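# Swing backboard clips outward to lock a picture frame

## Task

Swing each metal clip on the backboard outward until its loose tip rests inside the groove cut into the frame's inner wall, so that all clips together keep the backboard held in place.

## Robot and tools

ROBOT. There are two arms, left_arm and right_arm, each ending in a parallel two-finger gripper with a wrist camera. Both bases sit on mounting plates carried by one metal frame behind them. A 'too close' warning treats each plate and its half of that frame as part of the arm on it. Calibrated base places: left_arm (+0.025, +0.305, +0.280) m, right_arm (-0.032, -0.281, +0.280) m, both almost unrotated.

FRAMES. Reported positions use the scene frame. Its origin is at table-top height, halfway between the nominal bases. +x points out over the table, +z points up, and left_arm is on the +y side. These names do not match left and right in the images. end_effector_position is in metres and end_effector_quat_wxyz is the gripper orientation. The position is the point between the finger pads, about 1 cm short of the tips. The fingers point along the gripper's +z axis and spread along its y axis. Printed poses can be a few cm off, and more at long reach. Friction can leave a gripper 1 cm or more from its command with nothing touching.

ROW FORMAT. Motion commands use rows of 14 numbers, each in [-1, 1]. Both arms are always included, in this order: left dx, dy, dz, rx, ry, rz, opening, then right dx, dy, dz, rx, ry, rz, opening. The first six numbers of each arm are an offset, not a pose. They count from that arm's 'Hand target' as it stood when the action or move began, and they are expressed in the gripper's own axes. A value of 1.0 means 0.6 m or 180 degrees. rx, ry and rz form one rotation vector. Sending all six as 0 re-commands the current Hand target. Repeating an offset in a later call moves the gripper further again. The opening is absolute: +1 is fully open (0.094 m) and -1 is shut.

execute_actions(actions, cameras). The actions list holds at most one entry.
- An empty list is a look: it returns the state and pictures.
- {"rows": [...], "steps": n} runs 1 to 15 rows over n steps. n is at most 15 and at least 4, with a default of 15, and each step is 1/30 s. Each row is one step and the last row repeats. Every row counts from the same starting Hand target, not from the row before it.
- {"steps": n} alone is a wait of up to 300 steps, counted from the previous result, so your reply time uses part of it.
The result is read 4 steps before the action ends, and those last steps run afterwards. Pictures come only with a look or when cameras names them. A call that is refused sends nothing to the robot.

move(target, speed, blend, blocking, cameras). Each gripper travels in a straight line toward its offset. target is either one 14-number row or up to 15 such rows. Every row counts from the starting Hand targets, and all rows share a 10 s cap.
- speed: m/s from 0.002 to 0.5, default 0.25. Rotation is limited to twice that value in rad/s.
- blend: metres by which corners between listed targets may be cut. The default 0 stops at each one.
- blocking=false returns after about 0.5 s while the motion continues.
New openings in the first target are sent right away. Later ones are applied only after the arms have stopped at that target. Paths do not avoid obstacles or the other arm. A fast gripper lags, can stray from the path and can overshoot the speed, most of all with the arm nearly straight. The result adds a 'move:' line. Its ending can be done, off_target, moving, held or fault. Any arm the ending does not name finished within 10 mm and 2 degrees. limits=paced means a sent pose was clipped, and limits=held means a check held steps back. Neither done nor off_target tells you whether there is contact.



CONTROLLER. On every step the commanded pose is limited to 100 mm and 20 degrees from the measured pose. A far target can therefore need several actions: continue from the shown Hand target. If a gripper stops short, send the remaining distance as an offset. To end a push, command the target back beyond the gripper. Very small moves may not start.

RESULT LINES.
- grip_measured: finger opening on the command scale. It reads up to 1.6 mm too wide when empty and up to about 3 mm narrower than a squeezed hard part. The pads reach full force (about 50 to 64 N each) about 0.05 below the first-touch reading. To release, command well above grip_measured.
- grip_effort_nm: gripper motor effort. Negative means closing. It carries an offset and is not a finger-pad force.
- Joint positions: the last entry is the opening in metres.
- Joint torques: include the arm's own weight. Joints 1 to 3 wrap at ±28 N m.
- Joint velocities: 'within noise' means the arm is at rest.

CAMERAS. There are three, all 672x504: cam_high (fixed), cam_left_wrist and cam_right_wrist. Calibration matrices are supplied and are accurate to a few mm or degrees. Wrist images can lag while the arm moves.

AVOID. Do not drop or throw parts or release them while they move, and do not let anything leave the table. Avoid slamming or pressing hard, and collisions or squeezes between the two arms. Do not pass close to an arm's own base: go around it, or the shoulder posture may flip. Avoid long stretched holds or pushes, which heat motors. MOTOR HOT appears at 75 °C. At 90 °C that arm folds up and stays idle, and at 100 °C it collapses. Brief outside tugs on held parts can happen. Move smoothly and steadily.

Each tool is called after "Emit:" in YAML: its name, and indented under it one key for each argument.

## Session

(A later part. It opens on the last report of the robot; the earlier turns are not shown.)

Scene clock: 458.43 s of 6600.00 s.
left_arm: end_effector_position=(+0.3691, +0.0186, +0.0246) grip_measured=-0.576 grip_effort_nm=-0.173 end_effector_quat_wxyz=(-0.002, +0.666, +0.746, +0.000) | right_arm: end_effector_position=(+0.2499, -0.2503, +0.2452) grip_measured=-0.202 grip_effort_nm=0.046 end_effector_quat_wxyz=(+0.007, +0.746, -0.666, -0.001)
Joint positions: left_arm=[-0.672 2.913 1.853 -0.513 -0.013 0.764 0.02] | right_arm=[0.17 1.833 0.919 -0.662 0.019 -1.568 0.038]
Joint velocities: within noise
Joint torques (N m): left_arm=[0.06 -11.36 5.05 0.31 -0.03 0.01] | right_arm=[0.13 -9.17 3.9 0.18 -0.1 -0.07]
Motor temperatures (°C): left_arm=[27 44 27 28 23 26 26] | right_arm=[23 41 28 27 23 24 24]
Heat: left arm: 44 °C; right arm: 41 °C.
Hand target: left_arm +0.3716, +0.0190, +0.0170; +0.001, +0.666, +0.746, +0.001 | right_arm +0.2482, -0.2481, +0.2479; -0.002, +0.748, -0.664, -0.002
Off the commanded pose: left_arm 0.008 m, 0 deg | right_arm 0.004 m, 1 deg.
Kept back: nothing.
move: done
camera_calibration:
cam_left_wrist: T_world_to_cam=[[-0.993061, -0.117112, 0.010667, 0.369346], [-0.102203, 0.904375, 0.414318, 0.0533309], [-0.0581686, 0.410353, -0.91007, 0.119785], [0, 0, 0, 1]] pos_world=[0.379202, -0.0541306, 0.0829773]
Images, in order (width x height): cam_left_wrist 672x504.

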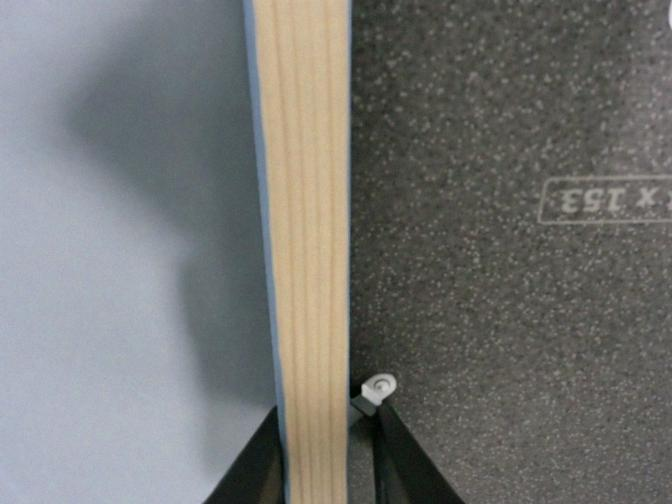

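Turning well; closing further in steps.

Emit:
move:
  target: [0,0,0,0,0,0,-0.64,0,0,0,0,0,0,-0.2]
  speed: 0.05
  cameras: ["cam_left_wrist"]

Emit:
zoom_image:
  camera: "cam_left_wrist"
  region: [320, 350, 440, 440]

Emit:
move:
  target: [0,0,0,0,0,0,-0.66,0,0,0,0,0,0,-0.2]
  speed: 0.05
  cameras: ["cam_left_wrist"]

Emit:
zoom_image:
  camera: "cam_left_wrist"
  region: [320, 350, 440, 440]

Scene clock: 459.37 s of 6600.00 s.
left_arm: end_effector_position=(+0.3701, +0.0185, +0.0246) grip_measured=-0.635 grip_effort_nm=-0.247 end_effector_quat_wxyz=(+0.000, +0.665, +0.747, +0.000) | right_arm: end_effector_position=(+0.2499, -0.2503, +0.2452) grip_measured=-0.202 grip_effort_nm=0.046 end_effector_quat_wxyz=(+0.007, +0.746, -0.666, -0.001)
Joint positions: left_arm=[-0.672 2.913 1.853 -0.51 -0.014 0.764 0.017] | right_arm=[0.17 1.833 0.919 -0.662 0.019 -1.568 0.038]
Joint velocities: within noise
Joint torques (N m): left_arm=[0.03 -11.34 5.05 0.29 -0.02 0.02] | right_arm=[0.05 -9.03 3.89 0.11 -0.11 -0.04]
Motor temperatures (°C): left_arm=[27 44 27 28 23 26 26] | right_arm=[23 41 28 27 23 24 24]
Heat: left arm: 44 °C; right arm: 41 °C.
Hand target: left_arm +0.3717, +0.0191, +0.0170; +0.001, +0.666, +0.746, +0.001 | right_arm +0.2482, -0.2481, +0.2479; -0.002, +0.748, -0.664, -0.002
Off the commanded pose: left_arm 0.008 m, 0 deg | right_arm 0.004 m, 1 deg.
Kept back: nothing.
move: done
camera_calibration:
cam_left_wrist: T_world_to_cam=[[-0.992997, -0.117902, 0.00747792, 0.370398], [-0.104325, 0.904831, 0.412792, 0.054362], [-0.0554351, 0.409121, -0.910795, 0.118916], [0, 0, 0, 1]] pos_world=[0.380068, -0.054169, 0.0830982]
Images, in order (width x height): cam_left_wrist 672x504.

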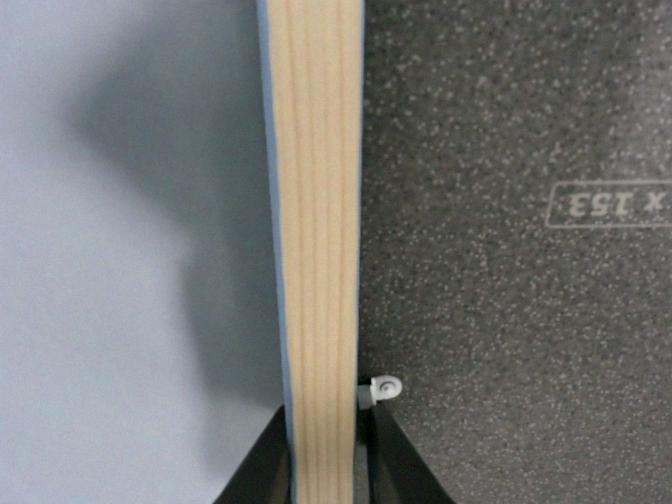

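Scaled by 4.200 from the camera's 672x504 image, which has a finer 960x720 frame.

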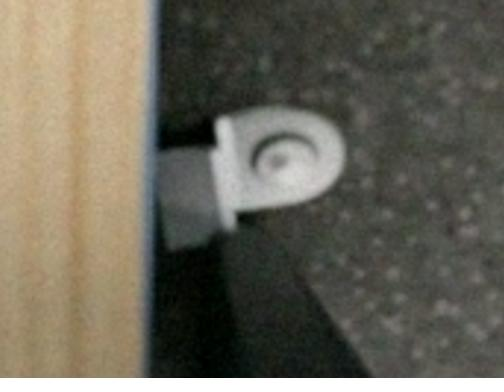

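Scene clock: 460.07 s of 6600.00 s.
left_arm: end_effector_position=(+0.3703, +0.0184, +0.0246) grip_measured=-0.654 grip_effort_nm=-0.310 end_effector_quat_wxyz=(+0.000, +0.665, +0.747, +0.000) | right_arm: end_effector_position=(+0.2499, -0.2503, +0.2452) grip_measured=-0.202 grip_effort_nm=0.042 end_effector_quat_wxyz=(+0.007, +0.746, -0.666, -0.001)
Joint positions: left_arm=[-0.672 2.913 1.853 -0.509 -0.014 0.764 0.016] | right_arm=[0.17 1.833 0.919 -0.662 0.019 -1.568 0.038]
Joint velocities: within noise
Joint torques (N m): left_arm=[0.02 -11.37 5.07 0.28 -0.01 0.01] | right_arm=[0.1 -9.35 3.77 0.14 -0.12 -0.1]
Motor temperatures (°C): left_arm=[27 44 27 28 23 26 26] | right_arm=[23 41 28 27 23 24 24]
Heat: left arm: 44 °C; right arm: 41 °C.
Hand target: left_arm +0.3716, +0.0190, +0.0170; +0.000, +0.666, +0.746, +0.001 | right_arm +0.2482, -0.2481, +0.2479; -0.002, +0.748, -0.664, -0.002
Off the commanded pose: left_arm 0.008 m, 0 deg | right_arm 0.004 m, 1 deg.
Kept back: nothing.
move: done
camera_calibration:
cam_left_wrist: T_world_to_cam=[[-0.993002, -0.117911, 0.00667564, 0.3706], [-0.104677, 0.904909, 0.412531, 0.0545793], [-0.0546826, 0.408945, -0.910919, 0.118682], [0, 0, 0, 1]] pos_world=[0.380209, -0.0542263, 0.0831202]
Images, in order (width x height): cam_left_wrist 672x504.

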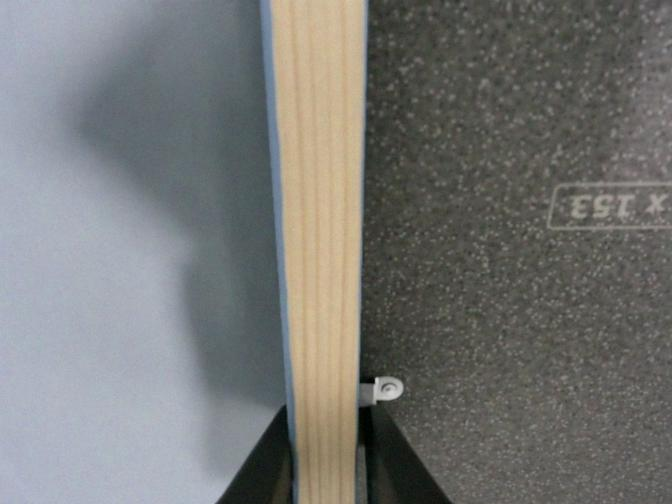

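Scaled by 4.200 from the camera's 672x504 image, which has a finer 960x720 frame.

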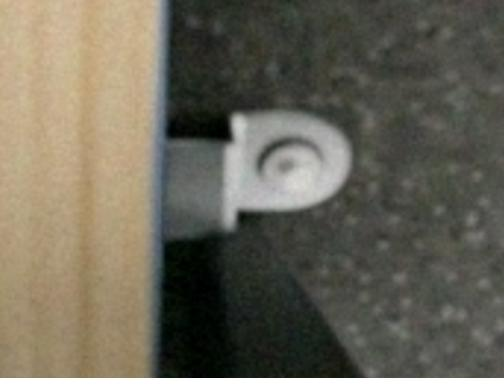

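Emit:
move:
  target:
    - [0,0,0,0,0,0,-0.5,0,0,0,0,0,0,-0.2]
    - [0,0,-0.06,0,0,0,-0.4,0,0,0,0,0,0,-0.2]
    - [0,0,-0.2,0,0,0,-0.2,0,0,0,0,0,0,-0.2]
  speed: 0.12
  cameras: ["cam_left_wrist"]

Emit:
zoom_image:
  camera: "cam_left_wrist"
  region: [300, 200, 420, 290]

Scene clock: 464.20 s of 6600.00 s.
left_arm: end_effector_position=(+0.3721, +0.0194, +0.1264) grip_measured=-0.203 grip_effort_nm=0.168 end_effector_quat_wxyz=(-0.002, +0.665, +0.747, +0.002) | right_arm: end_effector_position=(+0.2499, -0.2503, +0.2452) grip_measured=-0.202 grip_effort_nm=0.042 end_effector_quat_wxyz=(+0.007, +0.746, -0.666, -0.001)
Joint positions: left_arm=[-0.672 2.627 1.736 -0.682 -0.018 0.764 0.037] | right_arm=[0.17 1.833 0.919 -0.662 0.019 -1.568 0.038]
Joint velocities: within noise
Joint torques (N m): left_arm=[-0.29 -15.91 3.48 0.09 0.02 -0.02] | right_arm=[-0.08 -9.24 3.92 0.12 -0.11 -0.05]
Motor temperatures (°C): left_arm=[27 45 27 28 23 26 26] | right_arm=[23 40 28 27 23 24 24]
Heat: left arm: 45 °C; right arm: 40 °C.
Hand target: left_arm +0.3713, +0.0190, +0.1369; +0.000, +0.666, +0.746, +0.001 | right_arm +0.2482, -0.2481, +0.2479; -0.002, +0.748, -0.664, -0.002
Off the commanded pose: left_arm 0.011 m, 0 deg | right_arm 0.004 m, 1 deg.
Kept back: nothing.
move: off_target (left_arm); target 2's new opening was sent with left_arm's hand 0.012 m and 0 deg from that target; target 3's new opening was sent with left_arm's hand 0.011 m and 0 deg from that target
camera_calibration:
cam_left_wrist: T_world_to_cam=[[-0.993005, -0.117893, 0.00656912, 0.371843], [-0.104468, 0.903133, 0.416457, 0.0112797], [-0.0550301, 0.412858, -0.909132, 0.210964], [0, 0, 0, 1]] pos_world=[0.382029, -0.0534478, 0.184654]
Images, in order (width x height): cam_left_wrist 672x504.

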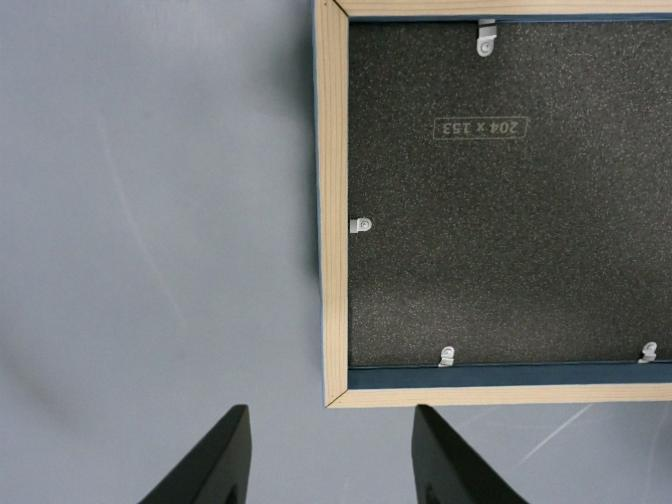

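Scaled by 4.200 from the camera's 672x504 image, which has a finer 960x720 frame.

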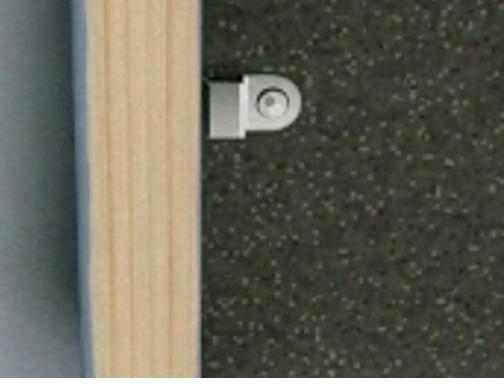

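Emit:
move:
  target: [-0.05,-0.12,-0.25,0,0,0,-0.2,0,0,0,0,0,0,-0.2]
  speed: 0.25
  cameras: ["cam_left_wrist"]

Scene clock: 465.80 s of 6600.00 s.
left_arm: end_effector_position=(+0.2983, -0.0137, +0.2716) grip_measured=-0.203 grip_effort_nm=0.164 end_effector_quat_wxyz=(-0.015, +0.670, +0.742, +0.004) | right_arm: end_effector_position=(+0.2499, -0.2503, +0.2452) grip_measured=-0.202 grip_effort_nm=0.051 end_effector_quat_wxyz=(+0.007, +0.746, -0.666, -0.001)
Joint positions: left_arm=[-0.85 2.268 1.699 -1.035 -0.018 0.599 0.037] | right_arm=[0.17 1.833 0.919 -0.662 0.019 -1.568 0.038]
Joint velocities: within noise
Joint torques (N m): left_arm=[-0.08 -13.97 6.83 0.04 0.01 -0.12] | right_arm=[0.13 -9.09 3.95 0.15 -0.06 -0.07]
Motor temperatures (°C): left_arm=[27 45 27 28 23 26 26] | right_arm=[23 40 28 27 23 24 24]
Heat: left arm: 45 °C; right arm: 40 °C.
Hand target: left_arm +0.3030, -0.0189, +0.2868; +0.000, +0.666, +0.746, +0.001 | right_arm +0.2482, -0.2481, +0.2479; -0.002, +0.748, -0.664, -0.002
Off the commanded pose: left_arm 0.017 m, 2 deg | right_arm 0.004 m, 1 deg.
Kept back: nothing.
move: off_target (left_arm)
camera_calibration:
cam_left_wrist: T_world_to_cam=[[-0.994338, -0.10413, 0.021175, 0.2903], [-0.0844405, 0.895276, 0.437436, -0.038813], [-0.0645077, 0.433171, -0.899, 0.352952], [0, 0, 0, 1]] pos_world=[0.308148, -0.0879112, 0.328135]
Images, in order (width x height): cam_left_wrist 672x504.

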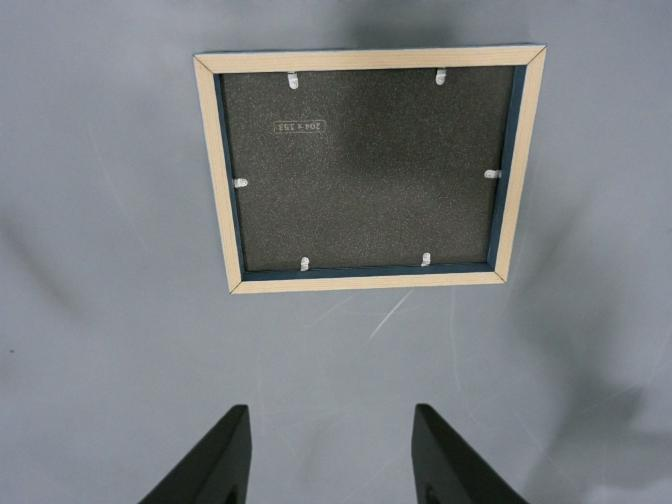

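Emit:
zoom_image:
  camera: "cam_left_wrist"
  region: [265, 240, 345, 300]

Emit:
zoom_image:
  camera: "cam_left_wrist"
  region: [387, 230, 467, 290]

Emit:
zoom_image:
  camera: "cam_left_wrist"
  region: [253, 50, 333, 110]

Emit:
zoom_image:
  camera: "cam_left_wrist"
  region: [401, 50, 481, 110]

Emit:
zoom_image:
  camera: "cam_left_wrist"
  region: [200, 150, 280, 210]

Emit:
zoom_image:
  camera: "cam_left_wrist"
  region: [450, 145, 530, 205]

Scaled by 6.300 from the camera's 672x504 image, which has a finer 960x720 frame.

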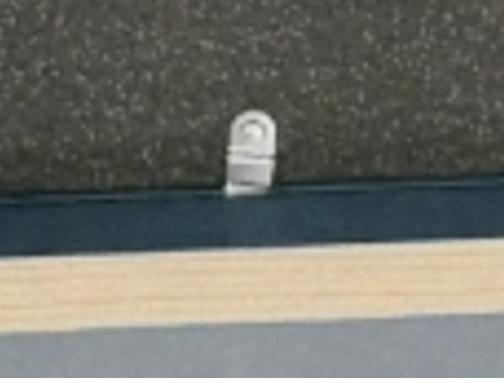

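Scaled by 6.300 from the camera's 672x504 image, which has a finer 960x720 frame.

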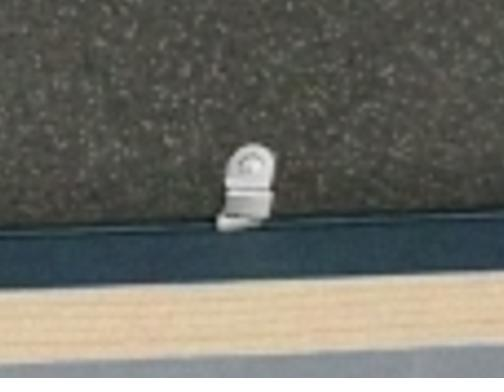

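Scaled by 6.300 from the camera's 672x504 image, which has a finer 960x720 frame.

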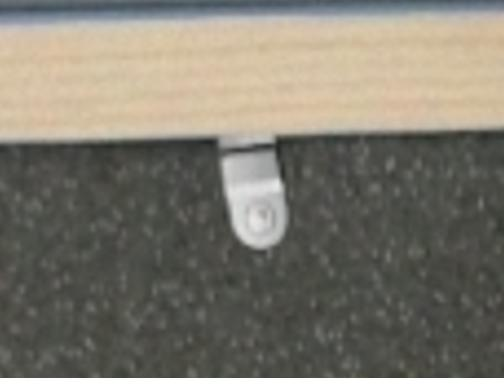

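Scaled by 6.300 from the camera's 672x504 image, which has a finer 960x720 frame.

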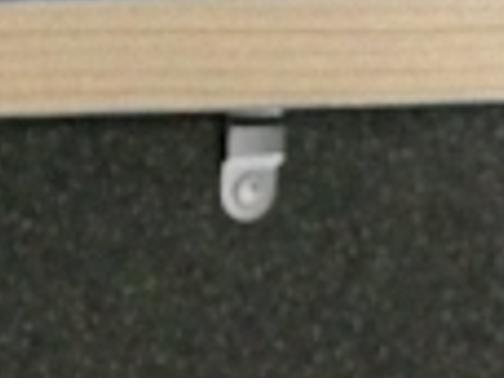

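Scaled by 6.300 from the camera's 672x504 image, which has a finer 960x720 frame.

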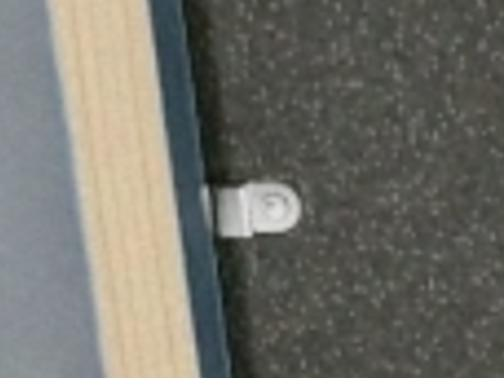

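Scaled by 6.300 from the camera's 672x504 image, which has a finer 960x720 frame.

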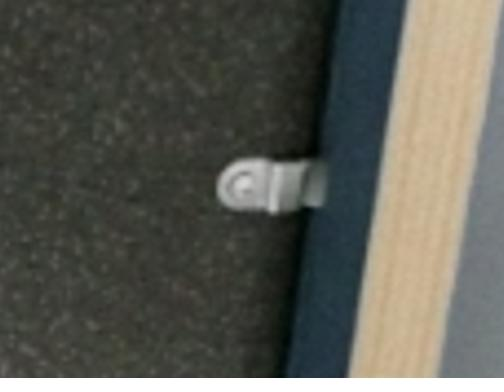

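Emit:
move:
  target:
    - [0.2,0.02,0.03,0,0,0,-0.2,0,0,0,0,0,0,-0.2]
    - [0.3633,0.0355,0.0617,0,0,0,-0.2,-0.2688,-0.2112,0.1,0,0,0.494,-0.3]
    - [0.3633,0.0355,0.0617,0,0,0,-0.2,-0.2688,-0.2112,0.23,0,0,0.494,-0.3]
  speed: 0.25
  blend: 0.03
  cameras: ["cam_right_wrist"]

Scene clock: 473.37 s of 6600.00 s.
left_arm: end_effector_position=(+0.2984, +0.2008, +0.2453) grip_measured=-0.203 grip_effort_nm=0.168 end_effector_quat_wxyz=(-0.012, +0.665, +0.747, +0.000) | right_arm: end_effector_position=(+0.3513, -0.0777, +0.1155) grip_measured=-0.299 grip_effort_nm=-0.110 end_effector_quat_wxyz=(-0.004, -0.069, +0.998, -0.004)
Joint positions: left_arm=[-0.358 1.874 0.972 -0.687 -0.022 1.077 0.037] | right_arm=[0.541 2.61 1.647 -0.615 0.018 0.349 0.033]
Joint velocities: within noise
Joint torques (N m): left_arm=[0.21 -10.03 3.38 0.27 0.08 0.04] | right_arm=[0.38 -11.49 6.43 0.24 -0.08 0.01]
Motor temperatures (°C): left_arm=[27 44 27 28 23 26 26] | right_arm=[23 41 29 27 23 24 24]
Heat: left arm: 44 °C; right arm: 41 °C.
Hand target: left_arm +0.2999, +0.2001, +0.2499; +0.001, +0.666, +0.746, +0.001 | right_arm +0.3548, -0.0723, +0.1109; +0.000, -0.069, +0.998, +0.003
Off the commanded pose: left_arm 0.005 m, 1 deg | right_arm 0.008 m, 1 deg.
Kept back: nothing.
move: done; blend cut to 0 m at target 2
camera_calibration:
cam_right_wrist: T_world_to_cam=[[0.142445, -0.989794, 0.00408067, -0.126367], [-0.885798, -0.125637, 0.446742, 0.286854], [-0.44167, -0.0672507, -0.894654, 0.33879], [0, 0, 0, 1]] pos_world=[0.421728, -0.0662539, 0.175466]
Images, in order (width x height): cam_right_wrist 672x504.

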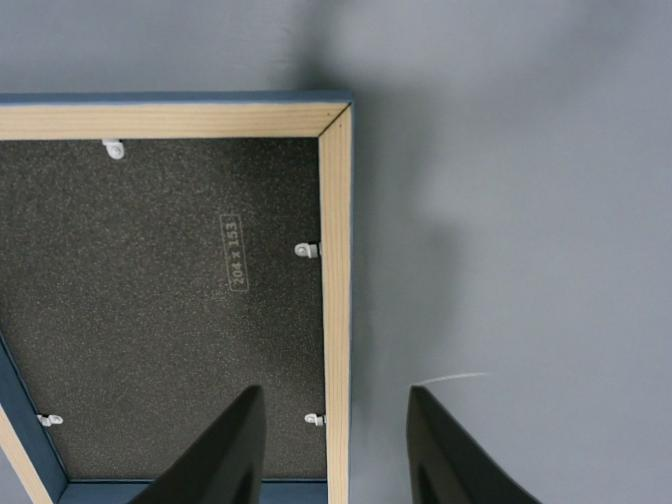

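Emit:
zoom_image:
  camera: "cam_right_wrist"
  region: [270, 220, 350, 280]

Emit:
zoom_image:
  camera: "cam_right_wrist"
  region: [270, 390, 350, 450]

Scaled by 6.300 from the camera's 672x504 image, which has a finer 960x720 frame.

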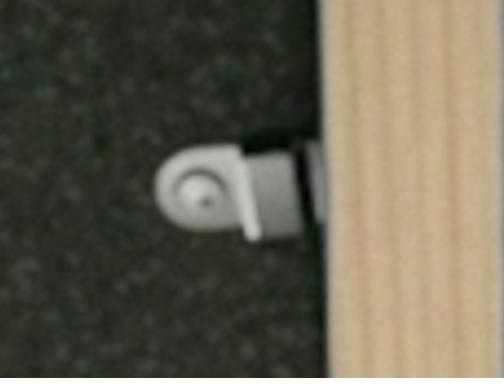

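Scaled by 6.300 from the camera's 672x504 image, which has a finer 960x720 frame.

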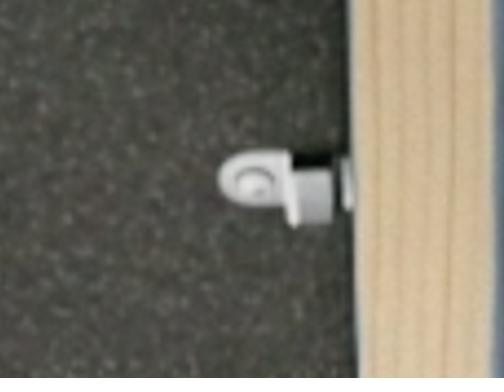

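Emit:
move:
  target:
    - [0,0,0,0,0,0,-0.2,-0.006,0.0048,0.0932,0,0,0,-0.3]
    - [0,0,0,0,0,0,-0.2,0.017,-0.004,0.0932,0,0,0,-0.3]
    - [0,0,0,0,0,0,-0.2,0.017,-0.004,0.172,0,0,0,-0.3]
  speed: 0.1
  cameras: ["cam_right_wrist"]

Emit:
zoom_image:
  camera: "cam_right_wrist"
  region: [240, 360, 380, 465]

Scene clock: 475.47 s of 6600.00 s.
left_arm: end_effector_position=(+0.2985, +0.2007, +0.2453) grip_measured=-0.203 grip_effort_nm=0.164 end_effector_quat_wxyz=(-0.012, +0.665, +0.747, +0.001) | right_arm: end_effector_position=(+0.3514, -0.0757, +0.0218) grip_measured=-0.299 grip_effort_nm=-0.105 end_effector_quat_wxyz=(+0.008, -0.068, +0.998, +0.002)
Joint positions: left_arm=[-0.358 1.874 0.972 -0.686 -0.022 1.077 0.037] | right_arm=[0.541 2.87 1.731 -0.412 0.015 0.351 0.033]
Joint velocities: within noise
Joint torques (N m): left_arm=[0.21 -10.03 3.38 0.27 0.08 0.03] | right_arm=[0.31 -10.13 5.45 0.29 -0.05 0.02]
Motor temperatures (°C): left_arm=[27 44 26 28 23 26 26] | right_arm=[23 41 29 27 23 24 24]
Heat: left arm: 44 °C; right arm: 41 °C.
Hand target: left_arm +0.2999, +0.2001, +0.2499; +0.001, +0.666, +0.746, +0.001 | right_arm +0.3449, -0.0755, +0.0076; +0.000, -0.069, +0.998, +0.003
Off the commanded pose: left_arm 0.005 m, 1 deg | right_arm 0.016 m, 1 deg.
Kept back: nothing.
move: off_target (right_arm)
camera_calibration:
cam_right_wrist: T_world_to_cam=[[0.140998, -0.989981, -0.00761329, -0.123273], [-0.895869, -0.13086, 0.424612, 0.332599], [-0.421353, -0.0530491, -0.905344, 0.249328], [0, 0, 0, 1]] pos_world=[0.420402, -0.0652872, 0.0835637]
Images, in order (width x height): cam_right_wrist 672x504.

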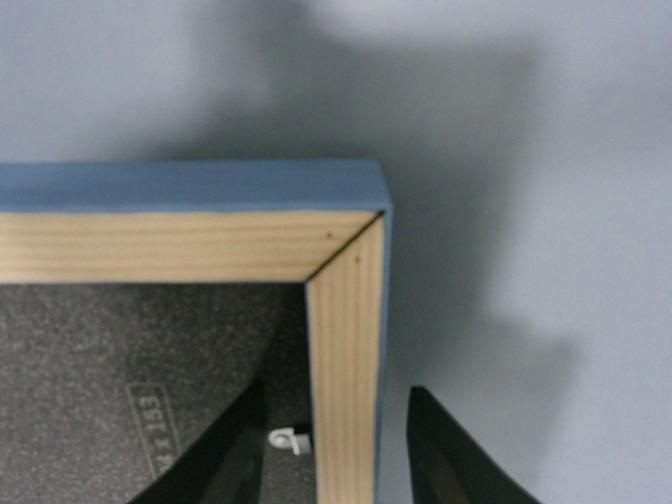

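Scaled by 3.600 from the camera's 672x504 image, which has a finer 960x720 frame.

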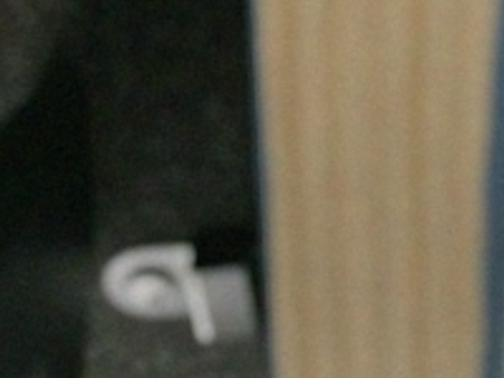

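Emit:
move:
  target:
    - [0,0,0,0,0,0,-0.2,0,0,-0.079,0,0,0,-0.3]
    - [0,0,0,0,0,0,-0.2,-0.0178,0.0063,-0.079,0,0,0,-0.3]
    - [0,0,0,0,0,0,-0.2,0.0052,-0.0023,-0.079,0,0,0,-0.3]
    - [0,0,0,0,0,0,-0.2,0.0052,-0.0023,0.001,0,0,0,-0.3]
  speed: 0.1
  cameras: ["cam_right_wrist"]

Emit:
zoom_image:
  camera: "cam_right_wrist"
  region: [240, 360, 380, 465]

Scene clock: 477.53 s of 6600.00 s.
left_arm: end_effector_position=(+0.2986, +0.2007, +0.2453) grip_measured=-0.203 grip_effort_nm=0.164 end_effector_quat_wxyz=(-0.012, +0.665, +0.747, +0.001) | right_arm: end_effector_position=(+0.3498, -0.0761, +0.0218) grip_measured=-0.299 grip_effort_nm=-0.095 end_effector_quat_wxyz=(+0.010, -0.068, +0.998, +0.004)
Joint positions: left_arm=[-0.358 1.874 0.972 -0.686 -0.022 1.077 0.037] | right_arm=[0.541 2.863 1.711 -0.394 0.013 0.351 0.033]
Joint velocities: within noise
Joint torques (N m): left_arm=[0.24 -10.03 3.38 0.27 0.08 0.04] | right_arm=[0.42 -10.13 5.3 0.24 -0.01 0]
Motor temperatures (°C): left_arm=[27 43 26 28 23 26 26] | right_arm=[23 42 29 27 23 24 24]
Heat: left arm: 43 °C; right arm: 42 °C.
Hand target: left_arm +0.2999, +0.2001, +0.2499; +0.001, +0.667, +0.745, +0.001 | right_arm +0.3422, -0.0772, +0.0071; +0.000, -0.069, +0.998, +0.003
Off the commanded pose: left_arm 0.005 m, 1 deg | right_arm 0.017 m, 1 deg.
Kept back: nothing.
move: off_target (right_arm)
camera_calibration:
cam_right_wrist: T_world_to_cam=[[0.140244, -0.990053, -0.0112358, -0.123164], [-0.897587, -0.13192, 0.420636, 0.331737], [-0.417935, -0.0489067, -0.90716, 0.247771], [0, 0, 0, 1]] pos_world=[0.418588, -0.0660585, 0.0838435]
Images, in order (width x height): cam_right_wrist 672x504.

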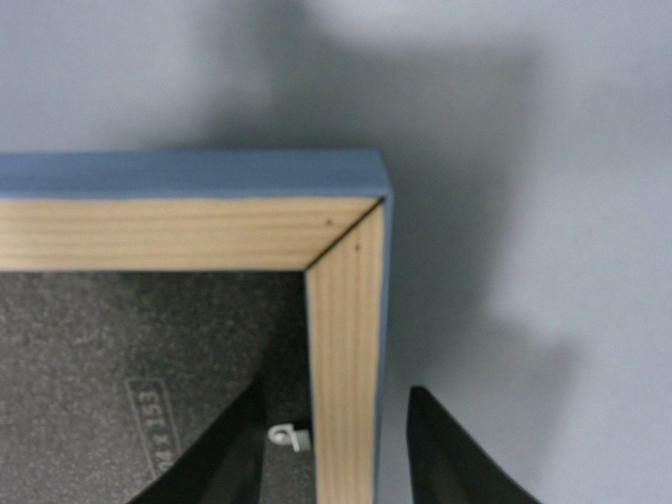

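Scaled by 3.600 from the camera's 672x504 image, which has a finer 960x720 frame.

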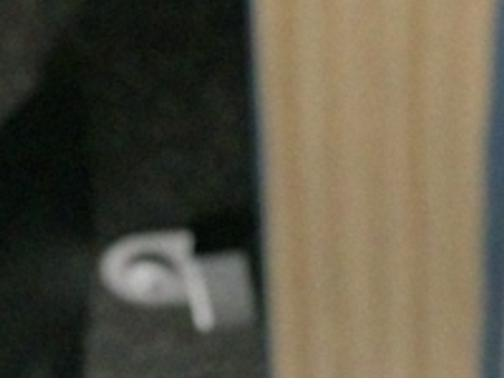

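Emit:
move:
  target:
    - [0,0,0,0,0,0,-0.2,0,0,-0.079,0,0,0,-0.3]
    - [0,0,0,0,0,0,-0.2,-0.0128,0.005,-0.079,0,0,0,-0.3]
    - [0,0,0,0,0,0,-0.2,0.0105,-0.003,-0.079,0,0,0,-0.3]
    - [0,0,0,0,0,0,-0.2,0.0105,-0.003,0.001,0,0,0,-0.3]
  speed: 0.1
  cameras: ["cam_right_wrist"]

Emit:
zoom_image:
  camera: "cam_right_wrist"
  region: [240, 360, 380, 465]

Scene clock: 479.67 s of 6600.00 s.
left_arm: end_effector_position=(+0.2986, +0.2007, +0.2453) grip_measured=-0.203 grip_effort_nm=0.164 end_effector_quat_wxyz=(-0.012, +0.665, +0.747, +0.001) | right_arm: end_effector_position=(+0.3444, -0.0786, +0.0214) grip_measured=-0.299 grip_effort_nm=-0.095 end_effector_quat_wxyz=(+0.010, -0.068, +0.998, +0.006)
Joint positions: left_arm=[-0.358 1.874 0.972 -0.686 -0.022 1.077 0.037] | right_arm=[0.541 2.849 1.671 -0.366 0.012 0.352 0.033]
Joint velocities: within noise
Joint torques (N m): left_arm=[0.21 -10.04 3.4 0.27 0.08 0.03] | right_arm=[0.32 -9.77 5.05 0.23 0.01 0.02]
Motor temperatures (°C): left_arm=[27 42 26 28 23 26 26] | right_arm=[23 42 29 27 23 24 24]
Heat: left arm: 42 °C; right arm: 42 °C.
Hand target: left_arm +0.2998, +0.2001, +0.2499; +0.000, +0.667, +0.746, +0.001 | right_arm +0.3360, -0.0800, +0.0064; +0.000, -0.069, +0.998, +0.003
Off the commanded pose: left_arm 0.005 m, 1 deg | right_arm 0.017 m, 1 deg.
Kept back: nothing.
move: off_target (right_arm)
camera_calibration:
cam_right_wrist: T_world_to_cam=[[0.139517, -0.990127, -0.0135644, -0.124581], [-0.897872, -0.13227, 0.419917, 0.326778], [-0.417566, -0.0464065, -0.907461, 0.245094], [0, 0, 0, 1]] pos_world=[0.413129, -0.0687544, 0.0835039]
Images, in order (width x height): cam_right_wrist 672x504.

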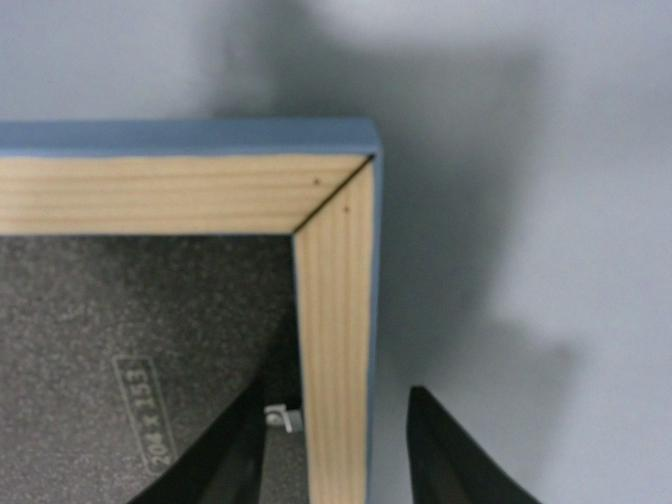

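Scaled by 3.600 from the camera's 672x504 image, which has a finer 960x720 frame.

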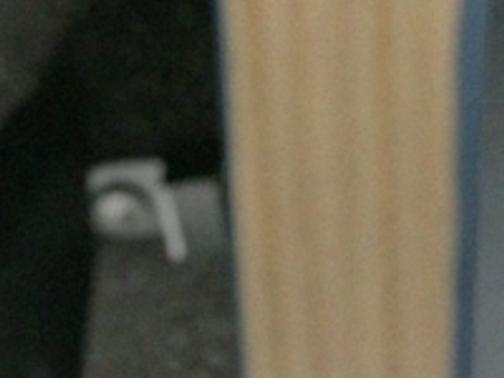

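Emit:
move:
  target: [0,0,0,0,0,0,-0.2,0,0,0,0,0,0,-0.57]
  speed: 0.05
  cameras: ["cam_right_wrist"]

Emit:
zoom_image:
  camera: "cam_right_wrist"
  region: [240, 370, 360, 460]

Emit:
move:
  target: [0,0,0,0,0,0,-0.2,0,0,0,0,0,0,-0.62]
  speed: 0.05
  cameras: ["cam_right_wrist"]

Emit:
zoom_image:
  camera: "cam_right_wrist"
  region: [240, 370, 360, 460]

Scene clock: 480.60 s of 6600.00 s.
left_arm: end_effector_position=(+0.2987, +0.2007, +0.2453) grip_measured=-0.203 grip_effort_nm=0.168 end_effector_quat_wxyz=(-0.012, +0.665, +0.747, +0.001) | right_arm: end_effector_position=(+0.3442, -0.0772, +0.0215) grip_measured=-0.563 grip_effort_nm=-0.422 end_effector_quat_wxyz=(+0.010, -0.068, +0.998, +0.010)
Joint positions: left_arm=[-0.358 1.874 0.972 -0.686 -0.022 1.077 0.037] | right_arm=[0.541 2.849 1.671 -0.365 0.004 0.352 0.021]
Joint velocities: within noise
Joint torques (N m): left_arm=[0.21 -10.03 3.43 0.26 0.08 0.03] | right_arm=[0.4 -9.87 5.03 0.21 0.08 -0.01]
Motor temperatures (°C): left_arm=[27 42 26 28 23 26 26] | right_arm=[23 42 29 27 23 24 24]
Heat: left arm: 42 °C; right arm: 42 °C.
Hand target: left_arm +0.2999, +0.2001, +0.2499; +0.001, +0.666, +0.746, +0.001 | right_arm +0.3359, -0.0800, +0.0064; +0.000, -0.069, +0.998, +0.003
Off the commanded pose: left_arm 0.005 m, 1 deg | right_arm 0.017 m, 1 deg.
Kept back: nothing.
move: off_target (right_arm)
camera_calibration:
cam_right_wrist: T_world_to_cam=[[0.139642, -0.989971, -0.0213846, -0.122978], [-0.897057, -0.135621, 0.42059, 0.326252], [-0.419272, -0.0395489, -0.906999, 0.246275], [0, 0, 0, 1]] pos_world=[0.413096, -0.0677578, 0.0835233]
Images, in order (width x height): cam_right_wrist 672x504.

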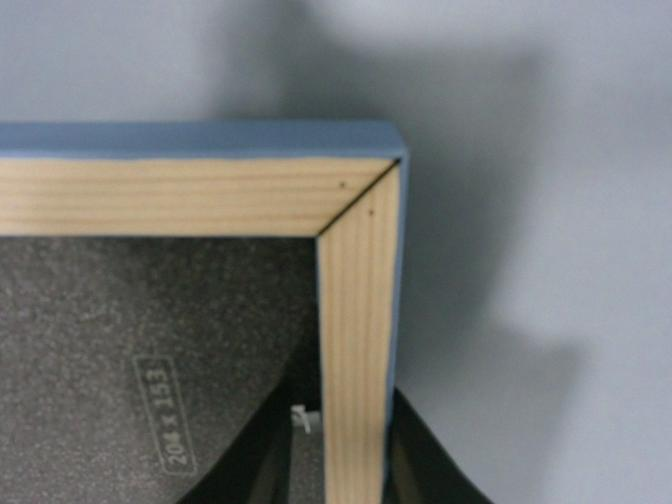

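Scaled by 4.200 from the camera's 672x504 image, which has a finer 960x720 frame.

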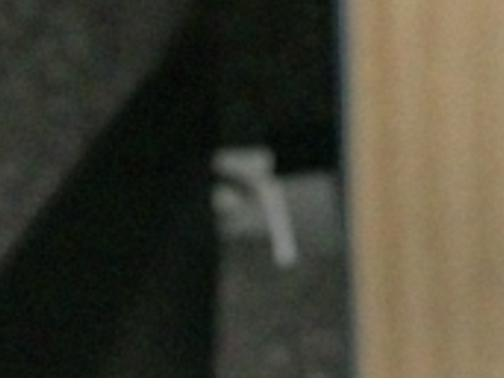

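Scene clock: 481.30 s of 6600.00 s.
left_arm: end_effector_position=(+0.2987, +0.2007, +0.2453) grip_measured=-0.203 grip_effort_nm=0.168 end_effector_quat_wxyz=(-0.012, +0.665, +0.747, +0.001) | right_arm: end_effector_position=(+0.3442, -0.0771, +0.0215) grip_measured=-0.609 grip_effort_nm=-1.062 end_effector_quat_wxyz=(+0.010, -0.067, +0.998, +0.010)
Joint positions: left_arm=[-0.358 1.874 0.972 -0.686 -0.022 1.077 0.037] | right_arm=[0.541 2.849 1.671 -0.365 0.004 0.353 0.018]
Joint velocities: within noise
Joint torques (N m): left_arm=[0.21 -10.03 3.4 0.26 0.08 0.03] | right_arm=[0.49 -9.99 4.93 0.2 0.08 0.01]
Motor temperatures (°C): left_arm=[27 42 26 28 23 26 26] | right_arm=[23 42 29 27 23 24 24]
Heat: left arm: 42 °C; right arm: 42 °C.
Hand target: left_arm +0.2999, +0.2001, +0.2499; +0.001, +0.666, +0.746, +0.001 | right_arm +0.3359, -0.0800, +0.0064; +0.000, -0.069, +0.998, +0.003
Off the commanded pose: left_arm 0.005 m, 1 deg | right_arm 0.017 m, 1 deg.
Kept back: nothing.
move: off_target (right_arm)
camera_calibration:
cam_right_wrist: T_world_to_cam=[[0.138515, -0.990121, -0.0217664, -0.122529], [-0.897125, -0.134754, 0.420723, 0.326319], [-0.4195, -0.0387492, -0.906928, 0.246403], [0, 0, 0, 1]] pos_world=[0.413087, -0.067798, 0.0835134]
Images, in order (width x height): cam_right_wrist 672x504.

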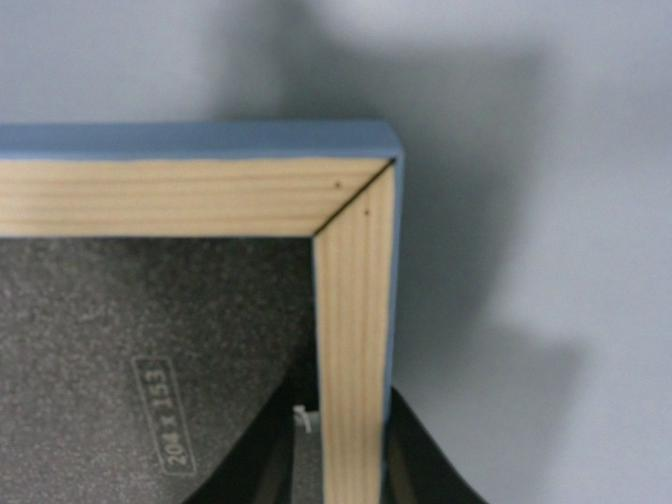

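Scaled by 4.200 from the camera's 672x504 image, which has a finer 960x720 frame.

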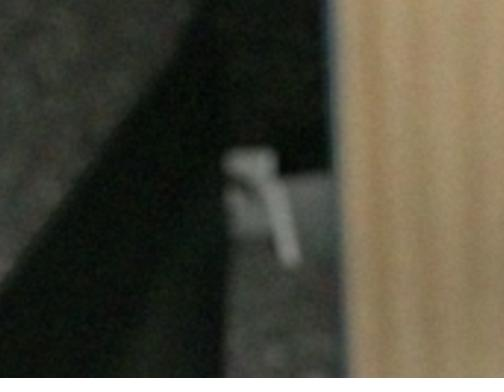

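Emit:
move:
  target:
    - [0,0,0,0,0,0,-0.2,0,0,0,0,0,0,-0.35]
    - [0,0,0,0,0,0,-0.2,0,0,-0.081,0,0,0,-0.3]
    - [0,0,0,0,0,0,-0.2,-0.027,0.008,-0.081,0,0,0,-0.3]
    - [0,0,0,0,0,0,-0.2,-0.004,0,-0.081,0,0,0,-0.3]
    - [0,0,0,0,0,0,-0.2,-0.004,0,0.0,0,0,0,-0.3]
  speed: 0.1
  cameras: ["cam_right_wrist"]

Emit:
zoom_image:
  camera: "cam_right_wrist"
  region: [240, 360, 380, 465]

Scene clock: 485.63 s of 6600.00 s.
left_arm: end_effector_position=(+0.2987, +0.2007, +0.2453) grip_measured=-0.203 grip_effort_nm=0.168 end_effector_quat_wxyz=(-0.012, +0.665, +0.747, +0.001) | right_arm: end_effector_position=(+0.3445, -0.0768, +0.0214) grip_measured=-0.301 grip_effort_nm=0.032 end_effector_quat_wxyz=(+0.007, -0.067, +0.998, +0.009)
Joint positions: left_arm=[-0.358 1.874 0.972 -0.686 -0.022 1.077 0.037] | right_arm=[0.541 2.854 1.684 -0.379 0.003 0.354 0.033]
Joint velocities: within noise
Joint torques (N m): left_arm=[0.23 -10.02 3.38 0.26 0.08 0.03] | right_arm=[0.43 -9.73 5 0.25 0.07 -0.04]
Motor temperatures (°C): left_arm=[27 41 26 28 23 26 26] | right_arm=[23 43 29 27 23 24 24]
Heat: left arm: 41 °C; right arm: 43 °C.
Hand target: left_arm +0.2998, +0.2001, +0.2499; +0.000, +0.666, +0.746, +0.001 | right_arm +0.3384, -0.0796, +0.0064; +0.000, -0.069, +0.998, +0.003
Off the commanded pose: left_arm 0.005 m, 1 deg | right_arm 0.017 m, 1 deg.
Kept back: nothing.
move: off_target (right_arm)
camera_calibration:
cam_right_wrist: T_world_to_cam=[[0.137736, -0.990259, -0.0204081, -0.122009], [-0.894774, -0.133238, 0.426178, 0.325916], [-0.424745, -0.0404395, -0.904409, 0.248111], [0, 0, 0, 1]] pos_world=[0.41381, -0.0673625, 0.0830056]
Images, in order (width x height): cam_right_wrist 672x504.

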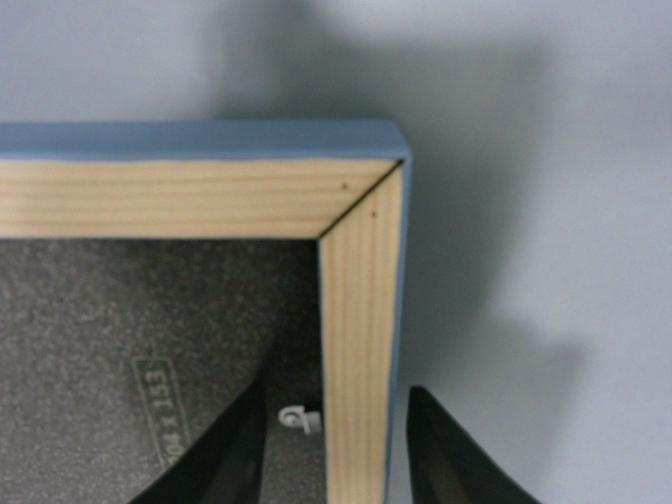

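Scaled by 3.600 from the camera's 672x504 image, which has a finer 960x720 frame.

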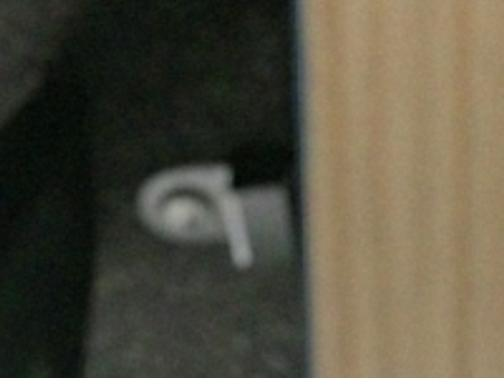

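Emit:
move:
  target:
    - [0,0,0,0,0,0,-0.2,0,0,-0.081,0,0,0,-0.3]
    - [0,0,0,0,0,0,-0.2,-0.0283,0.0047,-0.081,0,0,0,-0.3]
    - [0,0,0,0,0,0,-0.2,-0.0053,-0.0042,-0.081,0,0,0,-0.3]
    - [0,0,0,0,0,0,-0.2,-0.0053,-0.0042,0.0,0,0,0,-0.3]
  speed: 0.1
  cameras: ["cam_right_wrist"]

Emit:
zoom_image:
  camera: "cam_right_wrist"
  region: [240, 360, 380, 465]

Scene clock: 487.70 s of 6600.00 s.
left_arm: end_effector_position=(+0.2988, +0.2006, +0.2453) grip_measured=-0.203 grip_effort_nm=0.164 end_effector_quat_wxyz=(-0.012, +0.665, +0.747, +0.001) | right_arm: end_effector_position=(+0.3467, -0.0759, +0.0215) grip_measured=-0.301 grip_effort_nm=0.042 end_effector_quat_wxyz=(+0.007, -0.068, +0.998, +0.009)
Joint positions: left_arm=[-0.358 1.874 0.972 -0.685 -0.022 1.077 0.037] | right_arm=[0.54 2.859 1.698 -0.387 0.002 0.35 0.033]
Joint velocities: within noise
Joint torques (N m): left_arm=[0.23 -10.03 3.38 0.26 0.08 0.03] | right_arm=[-0.24 -10.18 5.11 0.28 0.07 -0.05]
Motor temperatures (°C): left_arm=[27 41 26 28 23 26 26] | right_arm=[23 43 29 27 23 24 24]
Heat: left arm: 41 °C; right arm: 43 °C.
Hand target: left_arm +0.2999, +0.2001, +0.2499; +0.001, +0.666, +0.746, +0.001 | right_arm +0.3419, -0.0815, +0.0064; +0.000, -0.069, +0.998, +0.003
Off the commanded pose: left_arm 0.005 m, 1 deg | right_arm 0.017 m, 1 deg.
Kept back: nothing.
move: off_target (right_arm)
camera_calibration:
cam_right_wrist: T_world_to_cam=[[0.140766, -0.989821, -0.0209651, -0.122462], [-0.894601, -0.136238, 0.425591, 0.327675], [-0.424116, -0.0411533, -0.904673, 0.248866], [0, 0, 0, 1]] pos_world=[0.415925, -0.066332, 0.0831193]
Images, in order (width x height): cam_right_wrist 672x504.

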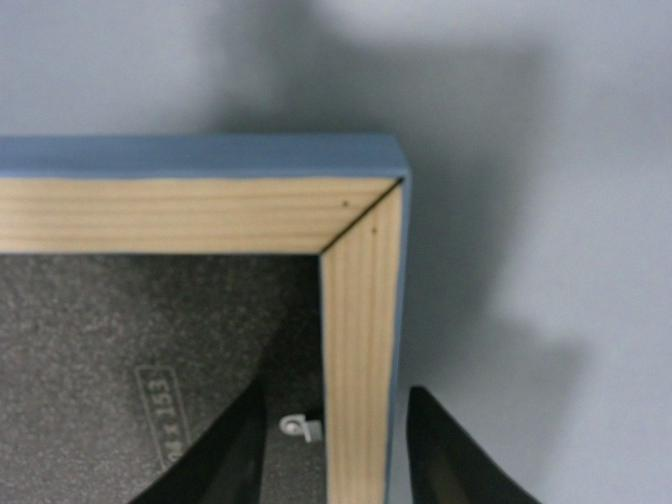

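Scaled by 3.600 from the camera's 672x504 image, which has a finer 960x720 frame.

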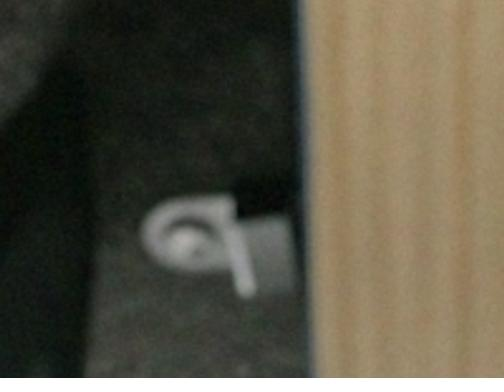

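Emit:
move:
  target: [0,0,0,0,0,0,-0.2,0,0,0,0,0,0,-0.58]
  speed: 0.05
  cameras: ["cam_right_wrist"]

Emit:
zoom_image:
  camera: "cam_right_wrist"
  region: [240, 370, 360, 460]

Emit:
move:
  target: [0,0,0,0,0,0,-0.2,0,0,0,0,0,0,-0.62]
  speed: 0.05
  cameras: ["cam_right_wrist"]

Emit:
zoom_image:
  camera: "cam_right_wrist"
  region: [240, 370, 360, 460]

Scene clock: 488.67 s of 6600.00 s.
left_arm: end_effector_position=(+0.2988, +0.2006, +0.2453) grip_measured=-0.203 grip_effort_nm=0.168 end_effector_quat_wxyz=(-0.012, +0.665, +0.747, +0.001) | right_arm: end_effector_position=(+0.3472, -0.0761, +0.0215) grip_measured=-0.571 grip_effort_nm=-0.525 end_effector_quat_wxyz=(+0.007, -0.068, +0.998, +0.010)
Joint positions: left_arm=[-0.358 1.874 0.972 -0.685 -0.022 1.077 0.037] | right_arm=[0.539 2.859 1.698 -0.386 0.002 0.35 0.02]
Joint velocities: within noise
Joint torques (N m): left_arm=[0.23 -10.03 3.4 0.26 0.08 0.03] | right_arm=[-0.13 -9.83 5.12 0.24 0.05 -0.06]
Motor temperatures (°C): left_arm=[27 41 26 28 23 26 26] | right_arm=[23 43 29 27 23 24 24]
Heat: left arm: 41 °C; right arm: 43 °C.
Hand target: left_arm +0.2999, +0.2001, +0.2499; +0.001, +0.666, +0.746, +0.001 | right_arm +0.3420, -0.0816, +0.0064; +0.000, -0.069, +0.998, +0.003
Off the commanded pose: left_arm 0.005 m, 1 deg | right_arm 0.017 m, 1 deg.
Kept back: nothing.
move: off_target (right_arm)
camera_calibration:
cam_right_wrist: T_world_to_cam=[[0.139647, -0.989956, -0.0220623, -0.122274], [-0.89503, -0.135725, 0.424853, 0.32827], [-0.42358, -0.039583, -0.904993, 0.24906], [0, 0, 0, 1]] pos_world=[0.416384, -0.0666332, 0.0832337]
Images, in order (width x height): cam_right_wrist 672x504.

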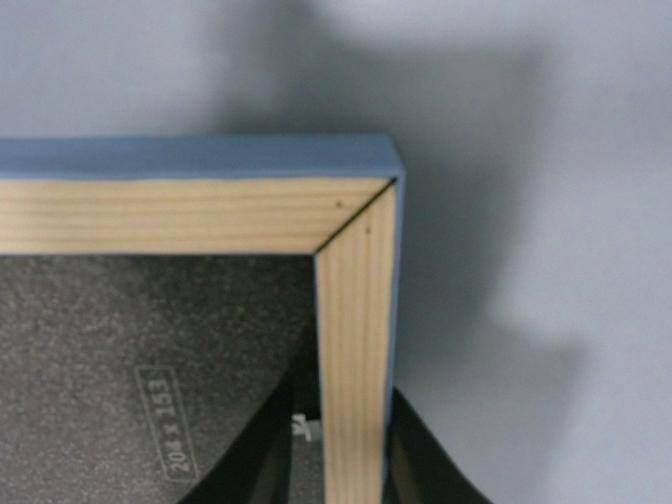

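Scaled by 4.200 from the camera's 672x504 image, which has a finer 960x720 frame.

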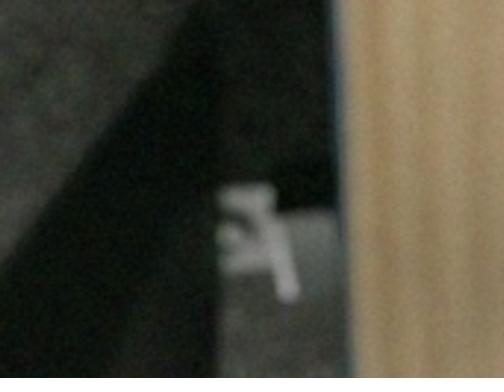

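Scene clock: 489.37 s of 6600.00 s.
left_arm: end_effector_position=(+0.2988, +0.2006, +0.2453) grip_measured=-0.203 grip_effort_nm=0.164 end_effector_quat_wxyz=(-0.012, +0.665, +0.747, +0.001) | right_arm: end_effector_position=(+0.3473, -0.0763, +0.0215) grip_measured=-0.612 grip_effort_nm=-1.057 end_effector_quat_wxyz=(+0.006, -0.065, +0.998, +0.011)
Joint positions: left_arm=[-0.358 1.874 0.972 -0.685 -0.022 1.077 0.037] | right_arm=[0.537 2.859 1.698 -0.386 -0.002 0.352 0.018]
Joint velocities: within noise
Joint torques (N m): left_arm=[0.23 -10.03 3.4 0.26 0.08 0.03] | right_arm=[0.14 -9.92 5.22 0.25 0.11 -0.11]
Motor temperatures (°C): left_arm=[27 41 26 28 23 26 26] | right_arm=[23 43 29 27 23 24 24]
Heat: left arm: 41 °C; right arm: 43 °C.
Hand target: left_arm +0.2999, +0.2001, +0.2499; +0.001, +0.666, +0.746, +0.001 | right_arm +0.3420, -0.0816, +0.0064; +0.000, -0.069, +0.998, +0.003
Off the commanded pose: left_arm 0.005 m, 1 deg | right_arm 0.017 m, 1 deg.
Kept back: nothing.
move: off_target (right_arm)
camera_calibration:
cam_right_wrist: T_world_to_cam=[[0.13515, -0.990493, -0.0256665, -0.120965], [-0.894847, -0.13314, 0.426055, 0.328473], [-0.425421, -0.0346139, -0.904333, 0.250113], [0, 0, 0, 1]] pos_world=[0.416685, -0.0674251, 0.0831326]
Images, in order (width x height): cam_right_wrist 672x504.

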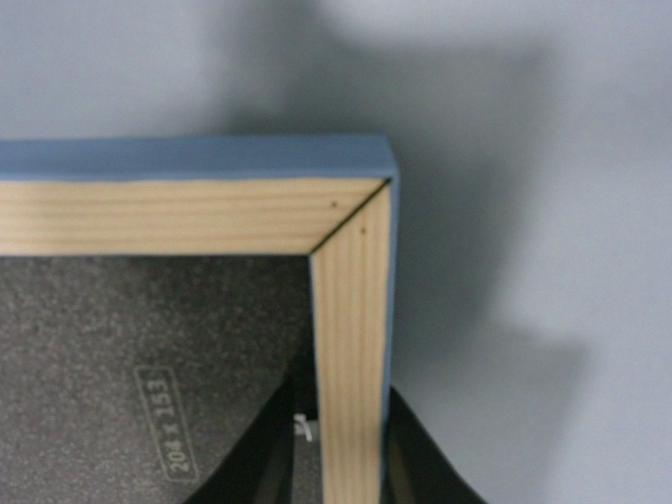

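Scaled by 4.200 from the camera's 672x504 image, which has a finer 960x720 frame.

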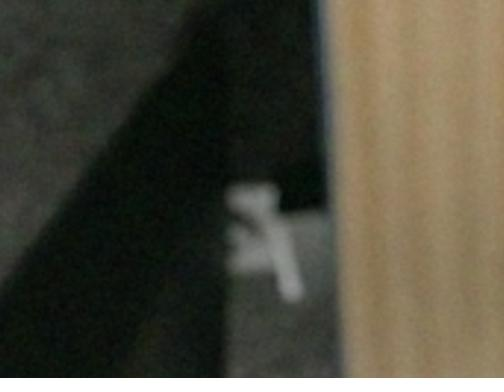

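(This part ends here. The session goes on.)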